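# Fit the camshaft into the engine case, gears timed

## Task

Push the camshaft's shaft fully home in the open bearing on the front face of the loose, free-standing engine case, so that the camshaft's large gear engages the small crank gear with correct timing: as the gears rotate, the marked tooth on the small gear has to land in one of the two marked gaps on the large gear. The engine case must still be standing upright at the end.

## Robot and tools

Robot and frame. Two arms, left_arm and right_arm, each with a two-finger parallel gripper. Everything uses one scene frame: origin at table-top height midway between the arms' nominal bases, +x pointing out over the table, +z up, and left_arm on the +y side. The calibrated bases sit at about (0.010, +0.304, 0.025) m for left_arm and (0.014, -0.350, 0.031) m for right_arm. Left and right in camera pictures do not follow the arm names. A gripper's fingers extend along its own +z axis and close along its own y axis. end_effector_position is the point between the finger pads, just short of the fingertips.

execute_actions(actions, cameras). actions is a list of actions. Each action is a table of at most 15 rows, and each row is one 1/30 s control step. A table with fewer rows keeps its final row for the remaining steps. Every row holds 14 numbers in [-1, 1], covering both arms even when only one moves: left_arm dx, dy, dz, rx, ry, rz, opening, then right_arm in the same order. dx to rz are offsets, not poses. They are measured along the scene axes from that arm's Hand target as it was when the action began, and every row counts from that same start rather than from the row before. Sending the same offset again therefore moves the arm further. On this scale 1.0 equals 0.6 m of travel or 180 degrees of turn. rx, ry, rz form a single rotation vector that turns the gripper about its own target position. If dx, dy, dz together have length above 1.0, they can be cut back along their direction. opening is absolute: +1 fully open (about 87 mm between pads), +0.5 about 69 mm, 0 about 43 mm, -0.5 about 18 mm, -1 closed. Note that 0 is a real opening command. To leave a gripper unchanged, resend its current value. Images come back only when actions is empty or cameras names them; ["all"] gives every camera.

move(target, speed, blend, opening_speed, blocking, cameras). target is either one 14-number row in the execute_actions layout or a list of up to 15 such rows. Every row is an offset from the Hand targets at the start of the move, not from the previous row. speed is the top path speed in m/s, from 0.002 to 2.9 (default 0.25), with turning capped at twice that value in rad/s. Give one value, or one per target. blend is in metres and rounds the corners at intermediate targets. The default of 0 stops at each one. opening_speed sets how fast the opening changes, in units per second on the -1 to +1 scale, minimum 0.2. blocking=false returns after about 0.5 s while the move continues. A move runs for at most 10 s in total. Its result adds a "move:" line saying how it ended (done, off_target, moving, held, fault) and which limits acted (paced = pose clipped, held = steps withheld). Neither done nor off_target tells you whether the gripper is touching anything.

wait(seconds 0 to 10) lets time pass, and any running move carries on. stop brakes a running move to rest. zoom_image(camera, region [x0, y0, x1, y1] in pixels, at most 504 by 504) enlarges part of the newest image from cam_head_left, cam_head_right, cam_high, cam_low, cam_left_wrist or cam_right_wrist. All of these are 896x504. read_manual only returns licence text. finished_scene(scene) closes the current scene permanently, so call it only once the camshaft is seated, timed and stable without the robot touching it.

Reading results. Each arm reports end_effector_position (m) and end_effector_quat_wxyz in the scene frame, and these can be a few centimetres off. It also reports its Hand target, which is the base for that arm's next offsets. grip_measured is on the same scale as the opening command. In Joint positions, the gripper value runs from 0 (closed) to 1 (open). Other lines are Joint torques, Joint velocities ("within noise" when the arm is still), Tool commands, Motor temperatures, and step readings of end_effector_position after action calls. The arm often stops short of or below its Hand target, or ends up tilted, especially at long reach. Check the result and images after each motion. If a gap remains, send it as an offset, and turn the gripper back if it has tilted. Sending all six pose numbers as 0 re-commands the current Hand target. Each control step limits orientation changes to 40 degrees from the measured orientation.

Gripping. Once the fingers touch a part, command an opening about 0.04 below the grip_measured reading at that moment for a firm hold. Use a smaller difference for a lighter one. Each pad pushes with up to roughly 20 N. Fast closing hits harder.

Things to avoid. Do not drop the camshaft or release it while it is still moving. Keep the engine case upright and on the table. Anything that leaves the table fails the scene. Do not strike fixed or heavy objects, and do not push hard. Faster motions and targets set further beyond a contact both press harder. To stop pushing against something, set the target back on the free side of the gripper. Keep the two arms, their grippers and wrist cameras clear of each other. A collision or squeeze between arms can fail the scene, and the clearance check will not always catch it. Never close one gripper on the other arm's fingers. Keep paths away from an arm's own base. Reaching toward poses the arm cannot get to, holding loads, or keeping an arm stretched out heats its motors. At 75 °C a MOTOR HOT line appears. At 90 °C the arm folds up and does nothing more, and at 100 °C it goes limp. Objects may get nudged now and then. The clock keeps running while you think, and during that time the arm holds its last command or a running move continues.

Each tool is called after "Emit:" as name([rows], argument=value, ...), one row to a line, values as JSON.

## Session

Emit:
execute_actions(actions=[])

Scene clock: 0.00 s.
left_arm: end_effector_position=(+0.3243, +0.1781, +0.3408) grip_measured=+1.000 end_effector_quat_wxyz=(+0.476, +0.002, +0.813, -0.334) | right_arm: end_effector_position=(+0.3744, -0.1201, +0.3032) grip_measured=+0.980 end_effector_quat_wxyz=(+0.361, -0.101, +0.901, +0.218)
Joint positions: left_arm=[-0.047 1.083 1.188 -0.481 0.501 -0.422 1] | right_arm=[0.485 1.595 1.699 -0.81 -0.131 0.321 0.99]
Joint velocities: within noise
Joint torques (N m): no reading
Motor temperatures (°C): left_arm=[20 25 35 28 21 22 22] | right_arm=[22 40 27 21 19 22 20]
Heat: left arm: 35 °C; right arm: 40 °C.
Hand target: left_arm +0.3240, +0.1782, +0.3451; +0.481, +0.003, +0.811, -0.335 | right_arm +0.3745, -0.1200, +0.3122; +0.372, -0.101, +0.896, +0.222
Tool commands: left_gripper/opening=+1.0 right_gripper/opening=+1.0
camera_calibration:
cam_left_wrist: T_world_to_cam=[[-0.319943, -0.787927, 0.526125, 0.066236], [-0.946213, 0.237517, -0.219697, 0.357387], [0.0481414, -0.568117, -0.821539, 0.512299], [0, 0, 0, 1]] pos_world=[0.334693, 0.258349, 0.464542]
cam_right_wrist: T_world_to_cam=[[0.333919, -0.884478, -0.325878, -0.134568], [-0.928772, -0.367735, 0.0463957, 0.311109], [-0.160873, 0.287174, -0.944273, 0.5255], [0, 0, 0, 1]] pos_world=[0.418422, -0.155527, 0.437928]

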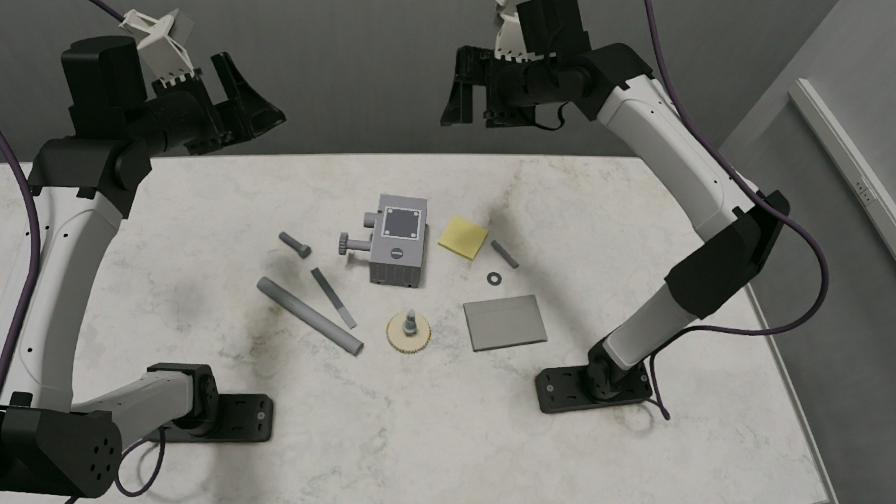

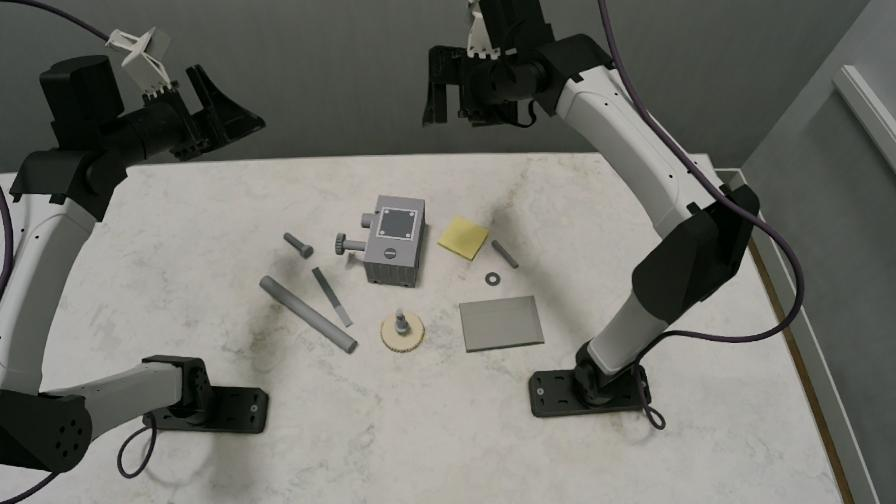

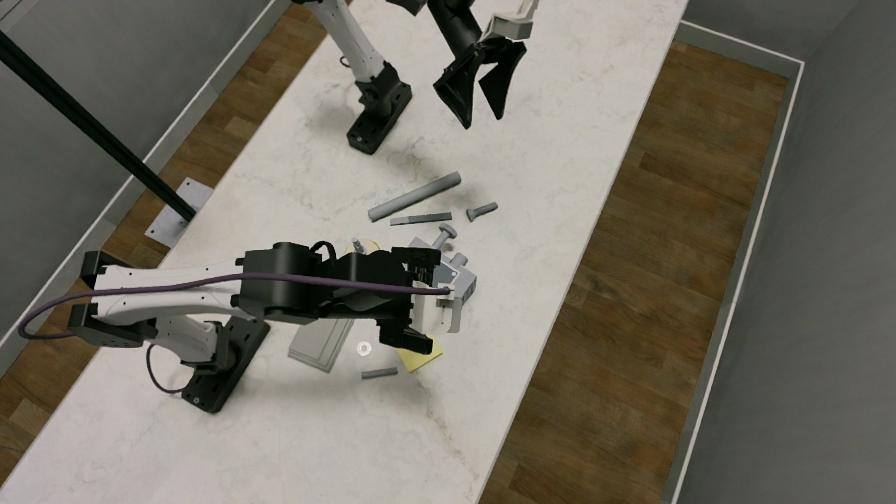

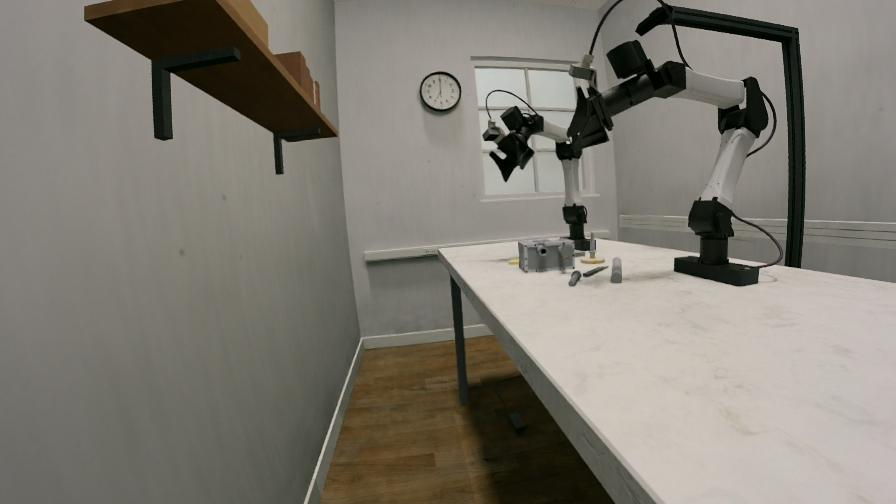

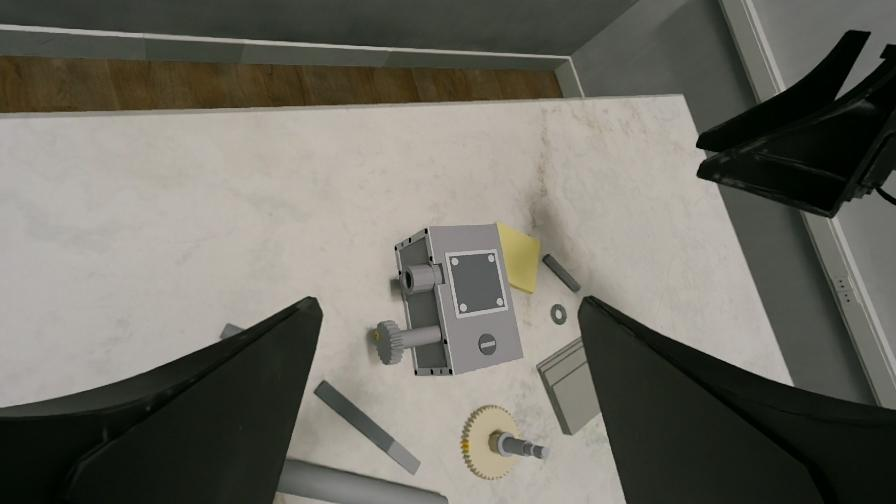

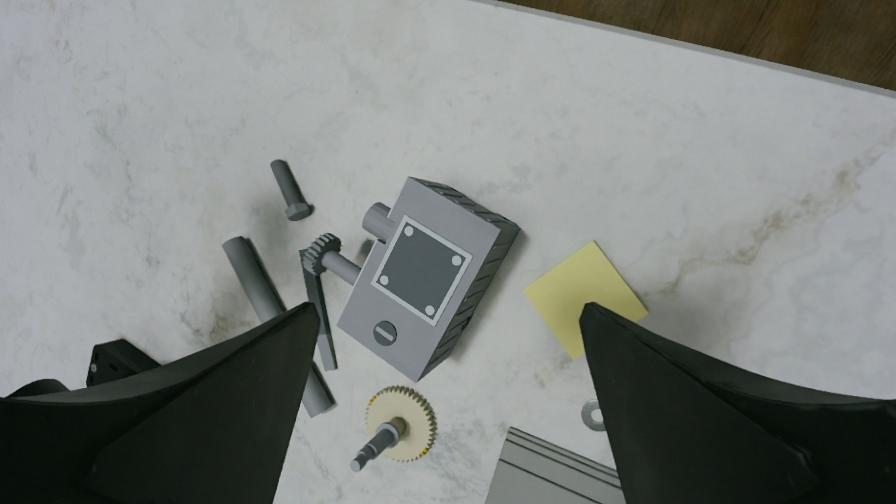

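Emit:
zoom_image(camera="cam_left_wrist", region=[350, 220, 470, 400])

Emit:
zoom_image(camera="cam_right_wrist", region=[340, 370, 460, 490])

Emit:
zoom_image(camera="cam_left_wrist", region=[450, 390, 560, 490])

Emit:
zoom_image(camera="cam_low", region=[510, 225, 630, 290])

Emit:
zoom_image(camera="cam_head_left", region=[330, 180, 450, 300])

Scaled by 2.800.

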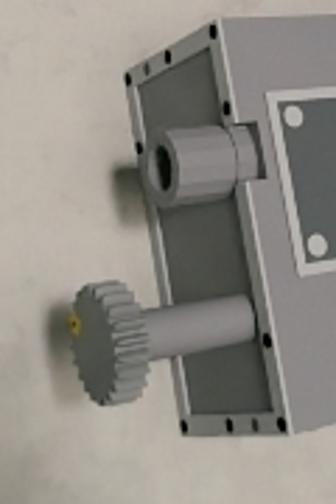

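Scaled by 4.200.

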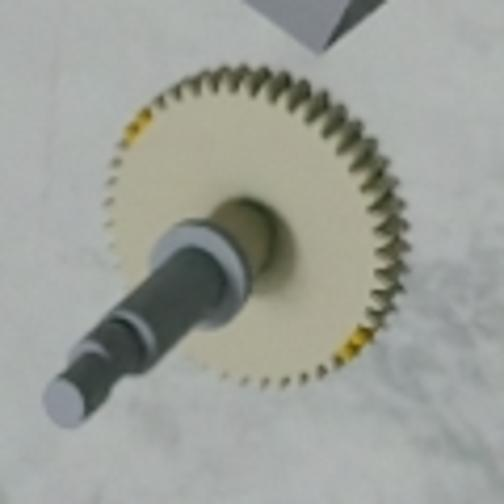

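Scaled by 4.582.

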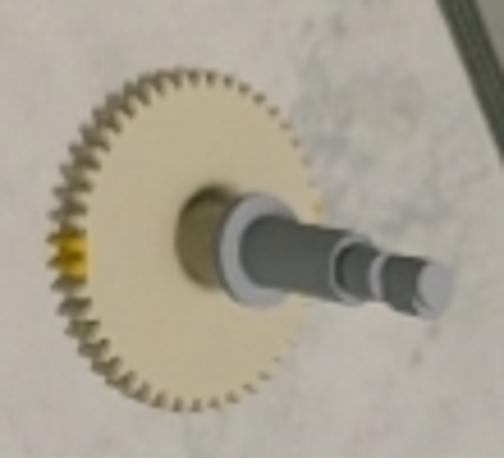

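Scaled by 4.200.

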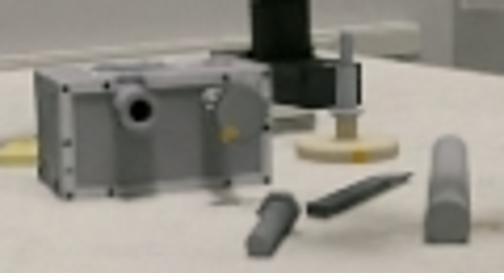

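Scaled by 4.200.

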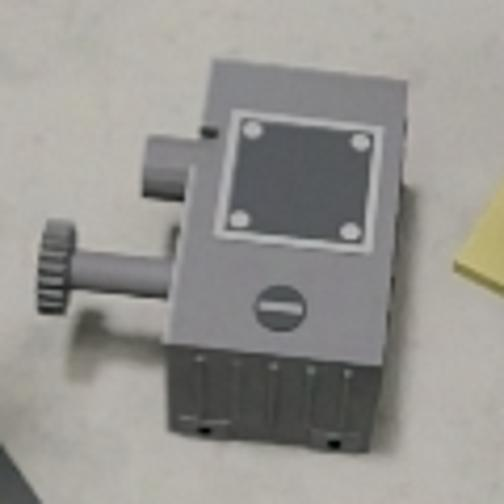

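Emit:
move(target=[-0.415,-0.28,-0.308,0.108,-0.186,-0.004,0.3,-0.15,-0.25,0,0,0,0,1], speed=0.35, cameras=["all"])

Scene clock: 74.63 s.
left_arm: end_effector_position=(+0.0708, +0.0062, +0.1632) grip_measured=+0.300 end_effector_quat_wxyz=(+0.674, +0.191, +0.688, -0.188) | right_arm: end_effector_position=(+0.2878, -0.2699, +0.3126) grip_measured=+0.980 end_effector_quat_wxyz=(+0.371, -0.096, +0.897, +0.221)
Joint positions: left_arm=[-1.938 1.398 0.367 0.886 -1.429 -0.146 0.65] | right_arm=[-0.008 1.174 1.415 -1.032 -0.493 -0.016 0.99]
Joint torques (N m): left_arm=[0.84 -2.93 5.26 1.64 -0.18 0.08] | right_arm=[-0.49 -4.42 6.08 1.45 -0.2 -0.15]
Motor temperatures (°C): left_arm=[20 25 40 33 22 22 22] | right_arm=[22 45 34 26 19 22 20]
Heat: left arm: 40 °C; right arm: 45 °C.
Hand target: left_arm +0.0750, +0.0102, +0.1602; +0.683, +0.184, +0.683, -0.183 | right_arm +0.2845, -0.2700, +0.3123; +0.372, -0.101, +0.896, +0.222
Off the commanded pose: left_arm 0.006 m, 2 deg | right_arm 0.003 m, 1 deg.
move: done
camera_calibration:
cam_left_wrist: T_world_to_cam=[[-0.505545, -0.862698, -0.0132724, 0.0447784], [-0.688598, 0.412695, -0.596251, 0.161542], [0.519862, -0.292293, -0.802688, 0.242792], [0, 0, 0, 1]] pos_world=[0.00765644, 0.0429291, 0.2918]
cam_right_wrist: T_world_to_cam=[[0.330372, -0.883915, -0.330981, -0.232336], [-0.933406, -0.357995, 0.02437, 0.185938], [-0.140031, 0.300889, -0.943323, 0.560746], [0, 0, 0, 1]] pos_world=[0.328834, -0.307522, 0.447534]

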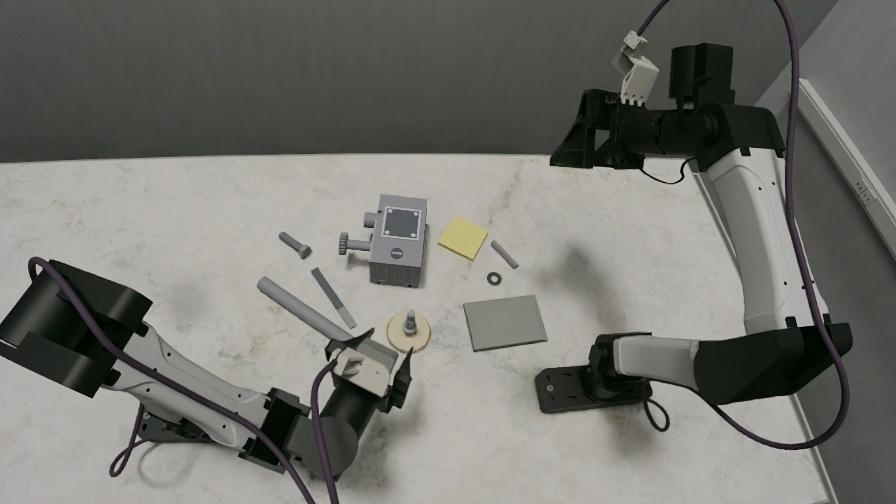

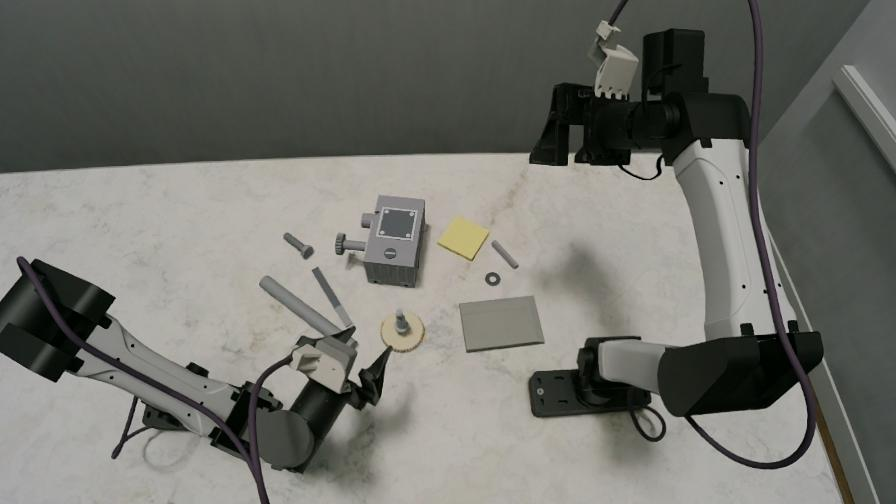

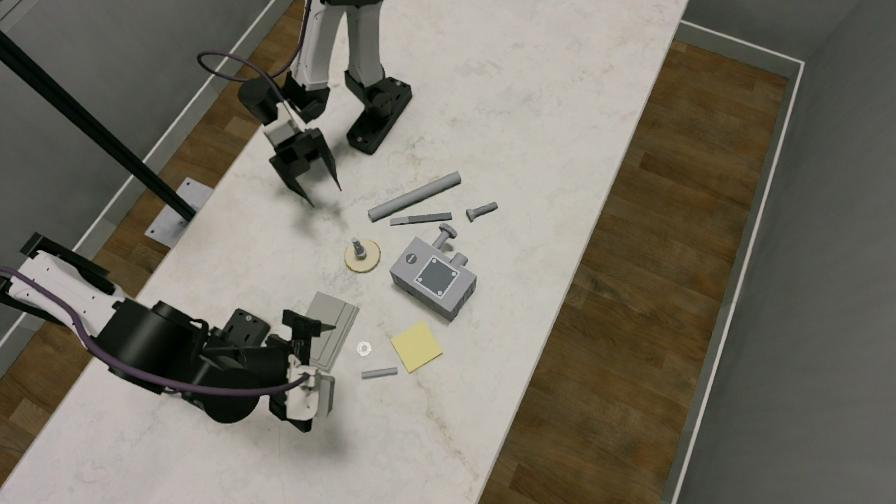

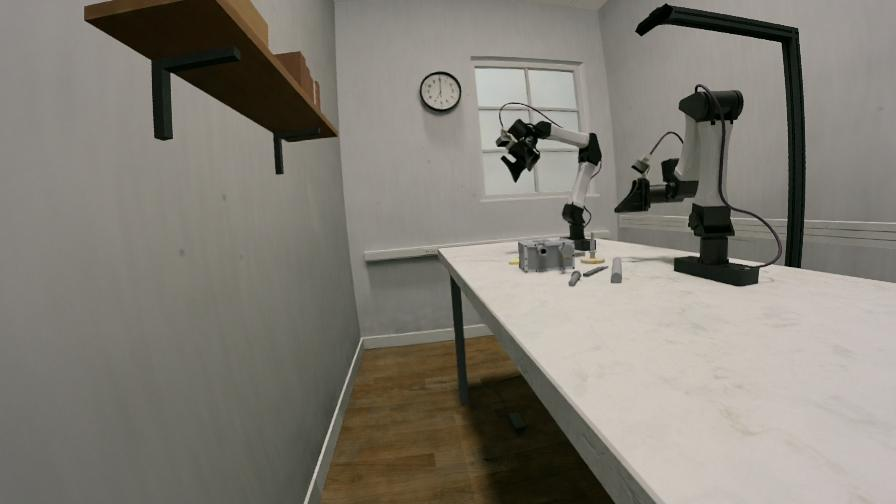

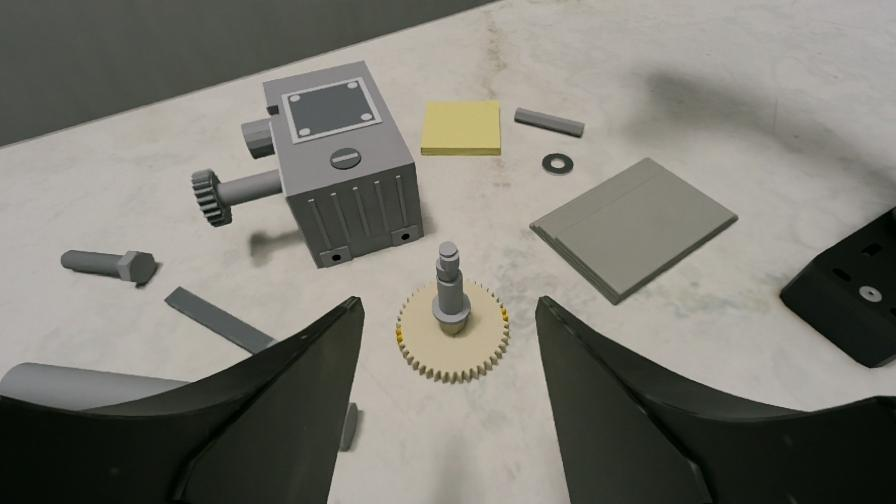

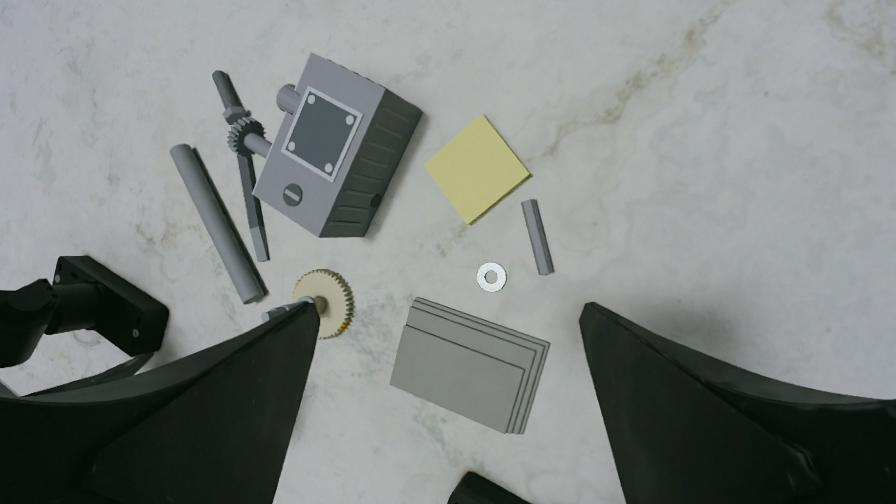

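Emit:
move(target=[-0.0075,0.005,-0.183,0,0,0,0.2,0,0,0,0,0,0,1], speed=0.15, cameras=["cam_left_wrist","cam_head_left"])

Scene clock: 88.90 s.
left_arm: end_effector_position=(+0.0709, +0.0120, +0.0484) grip_measured=+0.200 end_effector_quat_wxyz=(+0.672, +0.195, +0.695, -0.165) | right_arm: end_effector_position=(+0.2877, -0.2699, +0.3125) grip_measured=+0.980 end_effector_quat_wxyz=(+0.371, -0.096, +0.897, +0.221)
Joint positions: left_arm=[-1.947 2.024 0.3 1.345 -1.459 -0.343 0.6] | right_arm=[-0.008 1.174 1.415 -1.033 -0.493 -0.016 0.99]
Joint torques (N m): left_arm=[-0.46 -4.77 1.76 2 -0.3 0.08] | right_arm=[-0.57 -4.38 6.02 1.45 -0.21 -0.15]
Heat: left arm: 39 °C; right arm: 43 °C.
Hand target: left_arm +0.0704, +0.0132, +0.0505; +0.683, +0.184, +0.683, -0.183 | right_arm +0.2844, -0.2700, +0.3122; +0.371, -0.101, +0.896, +0.222
Off the commanded pose: left_arm 0.002 m, 3 deg | right_arm 0.003 m, 1 deg.
move: off_target (left_arm)
camera_calibration:
cam_left_wrist: T_world_to_cam=[[-0.482397, -0.874577, -0.0490654, 0.0484299], [-0.699592, 0.418376, -0.579252, 0.0906767], [0.527128, -0.245104, -0.813671, 0.151712], [0, 0, 0, 1]] pos_world=[0.00682768, 0.0416037, 0.178344]
Images, in order (width x height): cam_head_left 896x504, cam_left_wrist 896x504.

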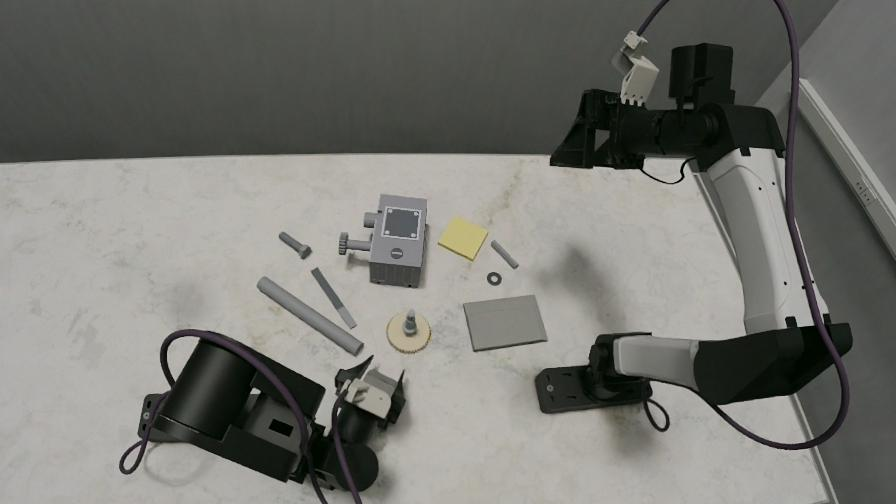

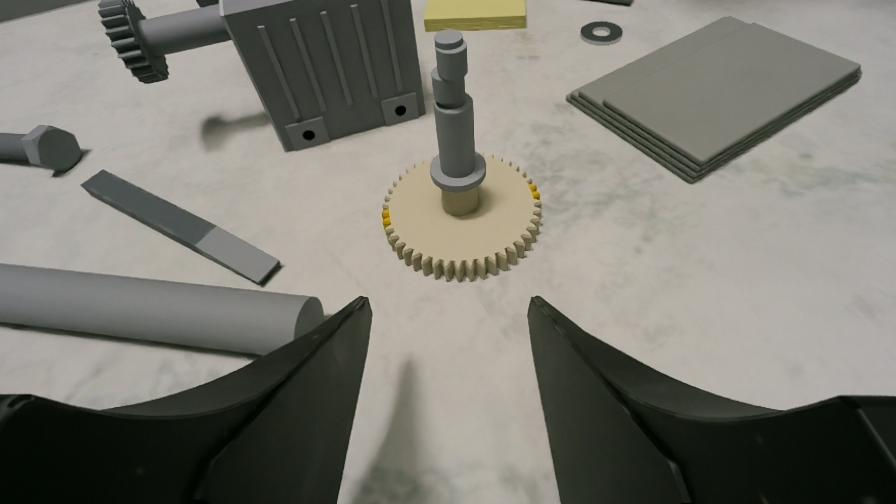

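Emit:
move(target=[0.113,-0.067,-0.013,0,0,0,0.2,0,0,0,0,0,0,1], speed=0.1, cameras=["cam_left_wrist"])

Scene clock: 99.27 s.
left_arm: end_effector_position=(+0.1388, -0.0150, +0.0338) grip_measured=+0.200 end_effector_quat_wxyz=(+0.658, +0.208, +0.712, -0.131) | right_arm: end_effector_position=(+0.2877, -0.2699, +0.3125) grip_measured=+0.980 end_effector_quat_wxyz=(+0.371, -0.096, +0.897, +0.221)
Joint positions: left_arm=[-1.633 2.121 0.368 1.491 -1.175 -0.155 0.6] | right_arm=[-0.008 1.174 1.415 -1.033 -0.493 -0.016 0.99]
Joint torques (N m): left_arm=[0.77 -5.33 3.9 2.56 0.08 0.03] | right_arm=[-0.54 -4.41 6.02 1.47 -0.2 -0.16]
Heat: left arm: 37 °C; right arm: 42 °C.
Hand target: left_arm +0.1382, -0.0271, +0.0427; +0.683, +0.184, +0.683, -0.183 | right_arm +0.2844, -0.2700, +0.3122; +0.371, -0.101, +0.896, +0.222
Off the commanded pose: left_arm 0.015 m, 8 deg | right_arm 0.003 m, 1 deg.
joint sent to its limit (left arm) — joint 4 (wrist pitch), upper limit. The joint targets are off in orientation, not in position.
move: off_target (left_arm)
camera_calibration:
cam_left_wrist: T_world_to_cam=[[-0.457725, -0.88317, -0.102459, 0.0551202], [-0.727199, 0.438186, -0.528369, 0.143326], [0.511536, -0.16734, -0.84281, 0.101626], [0, 0, 0, 1]] pos_world=[0.0774714, 0.0028829, 0.167028]
Images, in order (width x height): cam_left_wrist 896x504.

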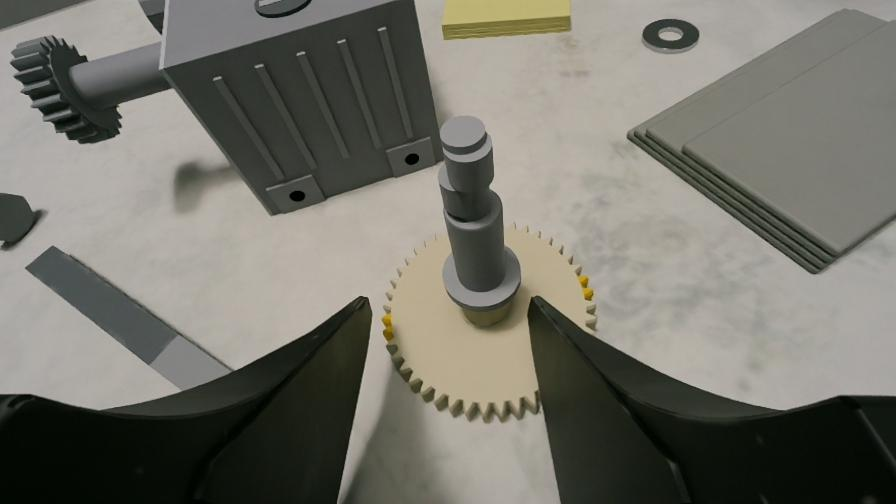

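Emit:
move(target=[0.004,-0.013,0.018,0.022,0.038,0,0.2,0,0,0,0,0,0,1], speed=0.08, cameras=["cam_left_wrist"])

Scene clock: 107.43 s.
left_arm: end_effector_position=(+0.1409, -0.0250, +0.0443) grip_measured=+0.200 end_effector_quat_wxyz=(+0.636, +0.209, +0.728, -0.148) | right_arm: end_effector_position=(+0.2877, -0.2699, +0.3125) grip_measured=+0.980 end_effector_quat_wxyz=(+0.371, -0.096, +0.897, +0.221)
Joint positions: left_arm=[-1.6 1.974 0.386 1.255 -1.103 -0.248 0.6] | right_arm=[-0.008 1.174 1.415 -1.033 -0.493 -0.016 0.99]
Joint torques (N m): left_arm=[0.83 -8.21 5.22 1.61 0.04 -0.11] | right_arm=[-0.5 -4.3 6.06 1.44 -0.2 -0.15]
Heat: left arm: 37 °C; right arm: 41 °C.
Hand target: left_arm +0.1406, -0.0349, +0.0535; +0.634, +0.197, +0.728, -0.170 | right_arm +0.2844, -0.2700, +0.3122; +0.371, -0.101, +0.896, +0.222
Off the commanded pose: left_arm 0.014 m, 3 deg | right_arm 0.003 m, 1 deg.
move: off_target (left_arm)
camera_calibration:
cam_left_wrist: T_world_to_cam=[[-0.483794, -0.872598, -0.0671986, 0.050794], [-0.746455, 0.451501, -0.488827, 0.156081], [0.45689, -0.186331, -0.869789, 0.116285], [0, 0, 0, 1]] pos_world=[0.087952, -0.0044806, 0.180853]
Images, in order (width x height): cam_left_wrist 896x504.

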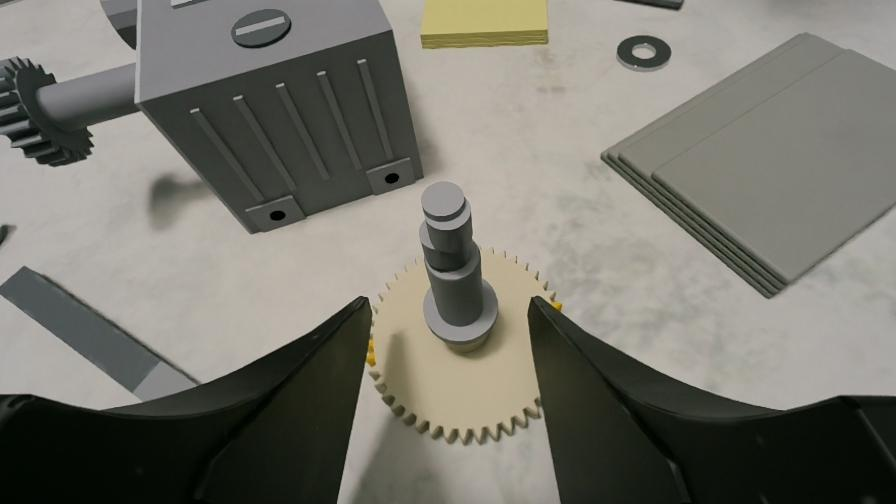

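Emit:
move(target=[0.002,-0.002,0,0,0,0,-0.8,0,0,0,0,0,0,1], opening_speed=0.6, cameras=["cam_left_wrist"])

Scene clock: 114.67 s.
left_arm: end_effector_position=(+0.1415, -0.0273, +0.0448) grip_measured=-0.800 end_effector_quat_wxyz=(+0.635, +0.209, +0.728, -0.152) | right_arm: end_effector_position=(+0.2877, -0.2699, +0.3125) grip_measured=+0.980 end_effector_quat_wxyz=(+0.371, -0.096, +0.897, +0.221)
Joint positions: left_arm=[-1.595 1.973 0.391 1.253 -1.094 -0.249 0.1] | right_arm=[-0.008 1.174 1.415 -1.033 -0.493 -0.016 0.99]
Joint torques (N m): left_arm=[0.87 -8.09 5.26 1.65 0 -0.05] | right_arm=[-0.51 -4.41 6.04 1.46 -0.21 -0.13]
Heat: left arm: 36 °C; right arm: 41 °C.
Hand target: left_arm +0.1419, -0.0360, +0.0535; +0.634, +0.196, +0.728, -0.170 | right_arm +0.2844, -0.2700, +0.3122; +0.371, -0.101, +0.896, +0.222
Off the commanded pose: left_arm 0.012 m, 3 deg | right_arm 0.003 m, 1 deg.
move: off_target (left_arm)
camera_calibration:
cam_left_wrist: T_world_to_cam=[[-0.487489, -0.870945, -0.061722, 0.0494208], [-0.746368, 0.452356, -0.488169, 0.157753], [0.453088, -0.19191, -0.870564, 0.116465], [0, 0, 0, 1]] pos_world=[0.0890649, -0.00596692, 0.181451]
Images, in order (width x height): cam_left_wrist 896x504.

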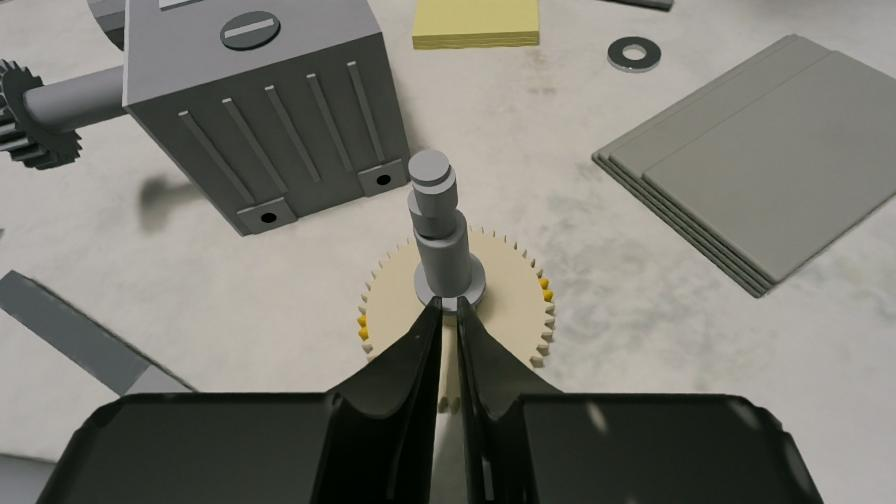

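Emit:
move([
  [0,0,0,0,0,0,0.2,0,0,0,0,0,0,1],
  [0.030,-0.014,0,0,0,0,0.2,0,0,0,0,0,0,1],
], speed=0.06, cameras=["cam_left_wrist"])

Scene clock: 121.60 s.
left_arm: end_effector_position=(+0.1594, -0.0348, +0.0482) grip_measured=+0.200 end_effector_quat_wxyz=(+0.633, +0.203, +0.731, -0.152) | right_arm: end_effector_position=(+0.2877, -0.2699, +0.3125) grip_measured=+0.980 end_effector_quat_wxyz=(+0.371, -0.096, +0.897, +0.221)
Joint positions: left_arm=[-1.524 1.973 0.421 1.253 -1.032 -0.224 0.6] | right_arm=[-0.008 1.174 1.415 -1.033 -0.493 -0.016 0.99]
Joint torques (N m): left_arm=[0.76 -6.12 5.6 1.96 0.09 0.06] | right_arm=[-0.54 -4.38 6.05 1.46 -0.21 -0.15]
Motor temperatures (°C): left_arm=[20 28 36 34 22 22 22] | right_arm=[22 40 31 27 19 22 20]
Heat: left arm: 36 °C; right arm: 40 °C.
Hand target: left_arm +0.1598, -0.0445, +0.0535; +0.634, +0.196, +0.728, -0.170 | right_arm +0.2844, -0.2700, +0.3122; +0.371, -0.101, +0.896, +0.222
Off the commanded pose: left_arm 0.011 m, 2 deg | right_arm 0.003 m, 1 deg.
move: off_target (left_arm)
camera_calibration:
cam_left_wrist: T_world_to_cam=[[-0.480593, -0.87543, -0.0515003, 0.050039], [-0.753826, 0.442415, -0.485814, 0.17695], [0.44808, -0.194656, -0.872544, 0.110603], [0, 0, 0, 1]] pos_world=[0.107879, -0.0129499, 0.185048]
Images, in order (width x height): cam_left_wrist 896x504.

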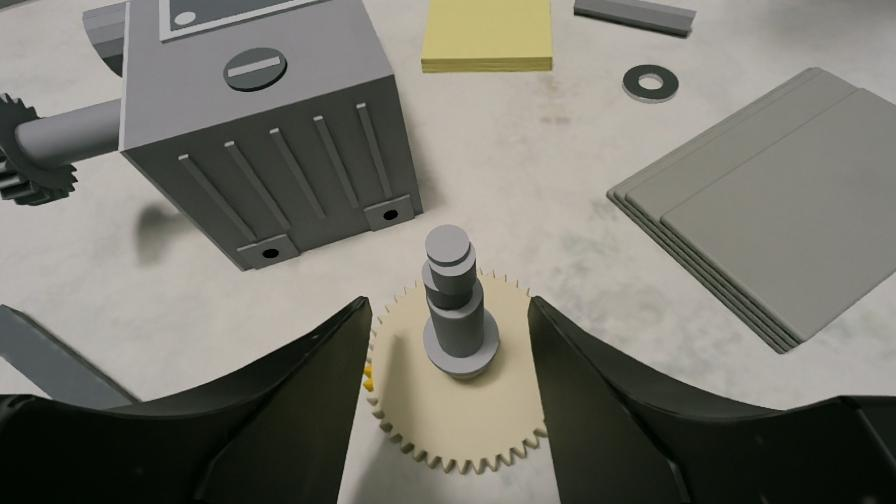

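Emit:
move([
  [0.009,-0.004,0.002,0,0,0,0.2,0,0,0,0,0,0,1],
  [0.009,-0.004,0.002,0,0,0,-0.9,0,0,0,0,0,0,1],
], opening_speed=0.6, cameras=["cam_left_wrist"])

Scene clock: 127.83 s.
left_arm: end_effector_position=(+0.1641, -0.0395, +0.0506) grip_measured=-0.535 end_effector_quat_wxyz=(+0.633, +0.202, +0.730, -0.158) | right_arm: end_effector_position=(+0.2877, -0.2699, +0.3125) grip_measured=+0.980 end_effector_quat_wxyz=(+0.371, -0.096, +0.897, +0.221)
Joint positions: left_arm=[-1.504 1.973 0.433 1.257 -1.007 -0.215 0.233] | right_arm=[-0.008 1.174 1.415 -1.033 -0.493 -0.016 0.99]
Joint torques (N m): left_arm=[0.79 -6.04 5.46 1.91 0.05 0.06] | right_arm=[-0.49 -4.34 6.06 1.45 -0.2 -0.13]
Heat: left arm: 36 °C; right arm: 40 °C.
Hand target: left_arm +0.1652, -0.0469, +0.0547; +0.634, +0.196, +0.728, -0.170 | right_arm +0.2844, -0.2700, +0.3122; +0.371, -0.101, +0.896, +0.222
Off the commanded pose: left_arm 0.009 m, 2 deg | right_arm 0.003 m, 1 deg.
move: done; target 2's new opening was sent with left_arm's hand 0.011 m and 2 deg from that target
camera_calibration:
cam_left_wrist: T_world_to_cam=[[-0.485335, -0.873299, -0.0424048, 0.0487506], [-0.752706, 0.442007, -0.487917, 0.183657], [0.444841, -0.204885, -0.871859, 0.109725], [0, 0, 0, 1]] pos_world=[0.11309, -0.016123, 0.187341]
Images, in order (width x height): cam_left_wrist 896x504.

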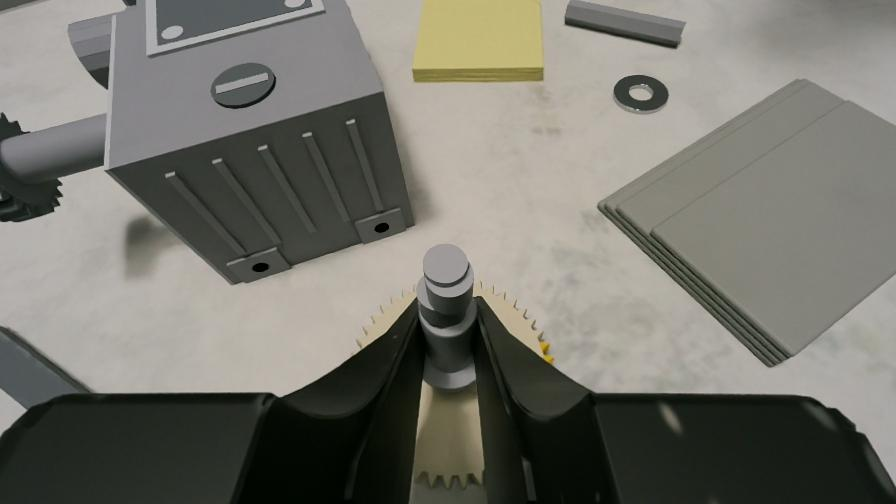

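Emit:
move([
  [0,0,0.17,0,0,0,-0.9,0,0,0,0,0,0,1],
  [0.31,0.272,0.14,0.491,0.150,-0.225,-0.9,0,0,0,0,0,0,1],
], speed=[0.12,0.25], cameras=["all"])

Scene clock: 161.47 s.
left_arm: end_effector_position=(+0.3420, +0.1148, +0.1289) grip_measured=-0.535 end_effector_quat_wxyz=(+0.065, +0.745, +0.651, +0.130) | right_arm: end_effector_position=(+0.2877, -0.2699, +0.3125) grip_measured=+0.980 end_effector_quat_wxyz=(+0.371, -0.096, +0.897, +0.221)
Joint positions: left_arm=[-0.681 1.903 1.573 -1.074 -0.239 1.009 0.232] | right_arm=[-0.008 1.174 1.415 -1.033 -0.493 -0.016 0.99]
Joint torques (N m): left_arm=[0.64 -7.97 10.76 0.55 -0.33 0.18] | right_arm=[-0.5 -4.41 6.04 1.45 -0.2 -0.14]
Heat: left arm: 38 °C; right arm: 39 °C.
Hand target: left_arm +0.3512, +0.1163, +0.1387; +0.068, +0.744, +0.648, +0.147 | right_arm +0.2844, -0.2700, +0.3122; +0.371, -0.101, +0.896, +0.222
Off the commanded pose: left_arm 0.014 m, 2 deg | right_arm 0.003 m, 1 deg.
move: off_target (left_arm)
camera_calibration:
cam_left_wrist: T_world_to_cam=[[-0.947838, 0.159945, -0.27572, 0.342801], [-0.147254, 0.547445, 0.823784, -0.10064], [0.282701, 0.821414, -0.495337, 0.0195837], [0, 0, 0, 1]] pos_world=[0.304564, -0.0158208, 0.187123]
cam_right_wrist: T_world_to_cam=[[0.330266, -0.88392, -0.331074, -0.232261], [-0.933399, -0.357993, 0.0246672, 0.185802], [-0.140326, 0.300877, -0.943282, 0.560821], [0, 0, 0, 1]] pos_world=[0.328833, -0.307522, 0.447534]

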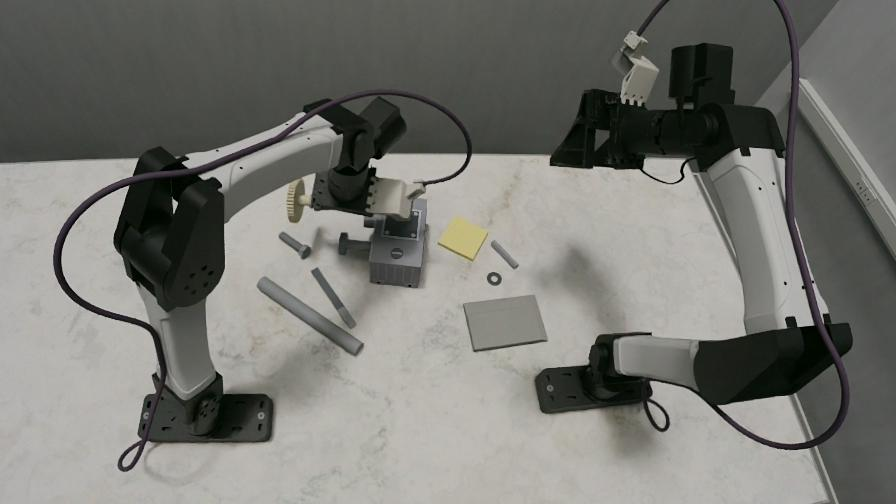

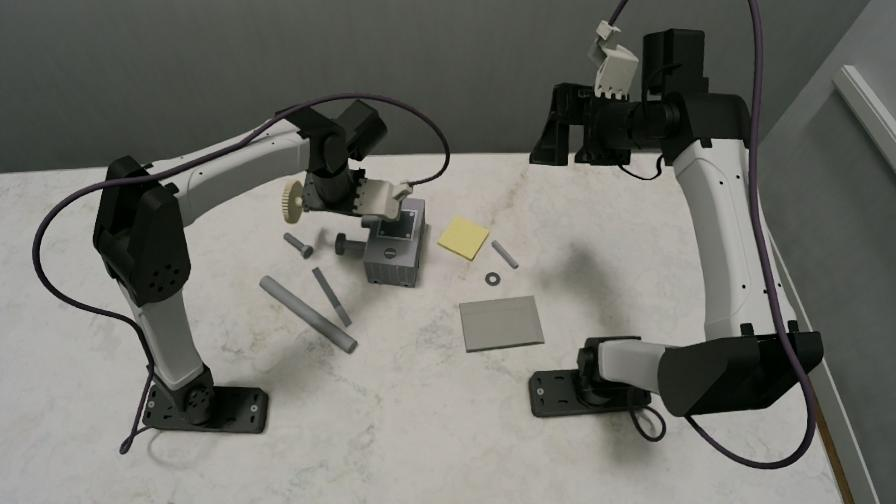

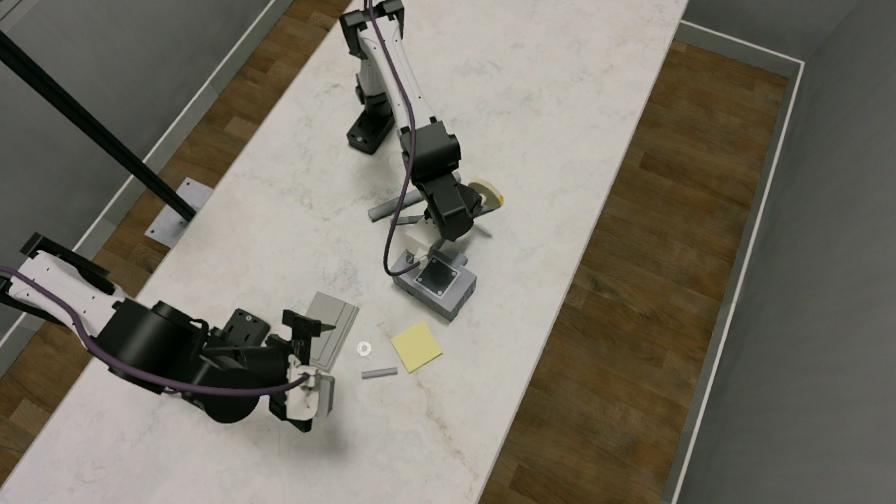

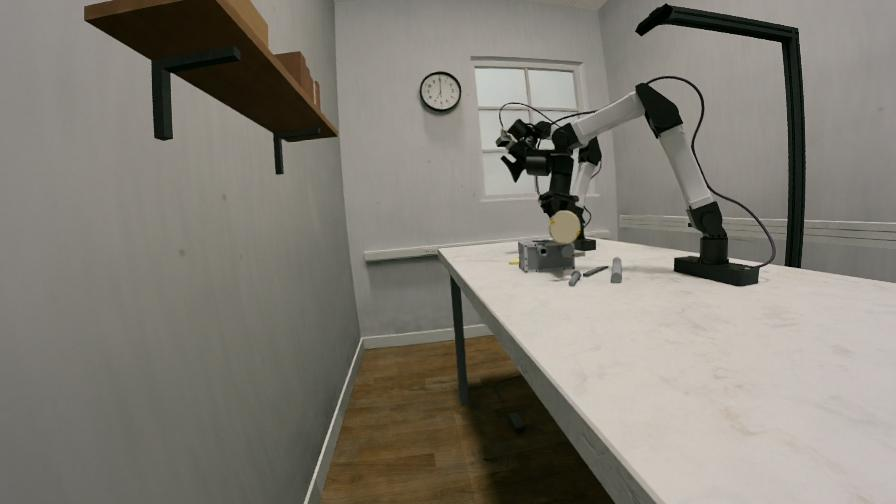

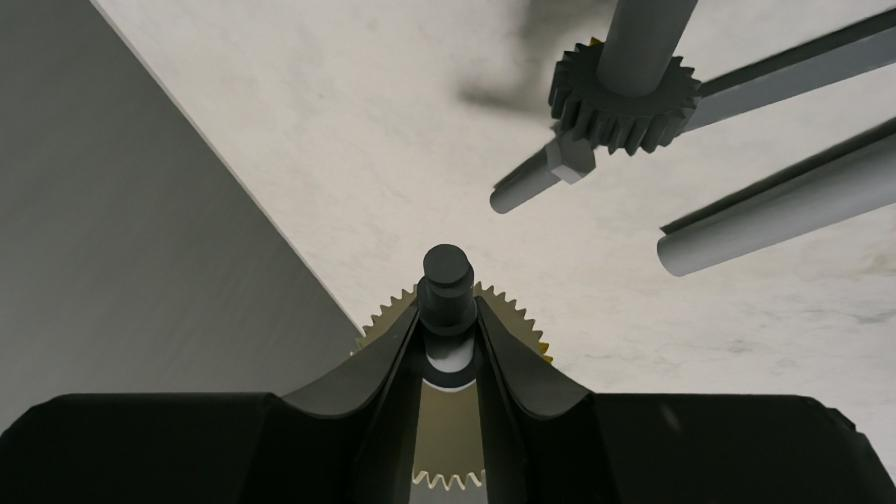

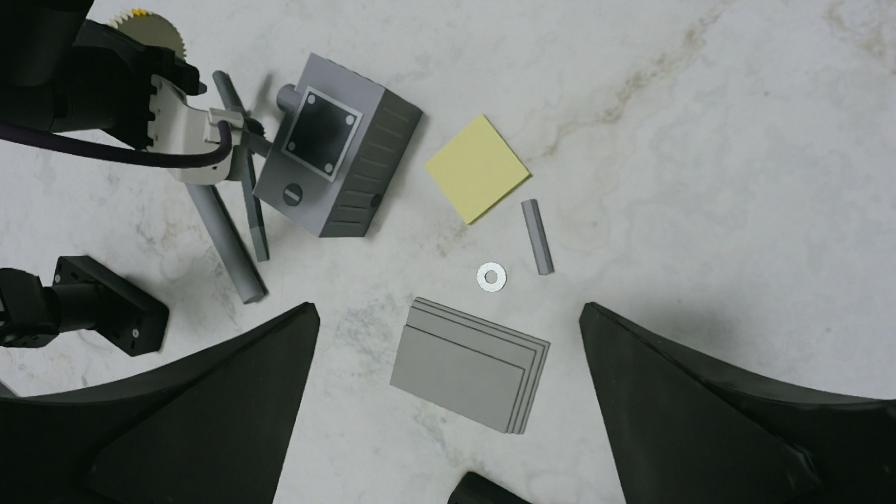

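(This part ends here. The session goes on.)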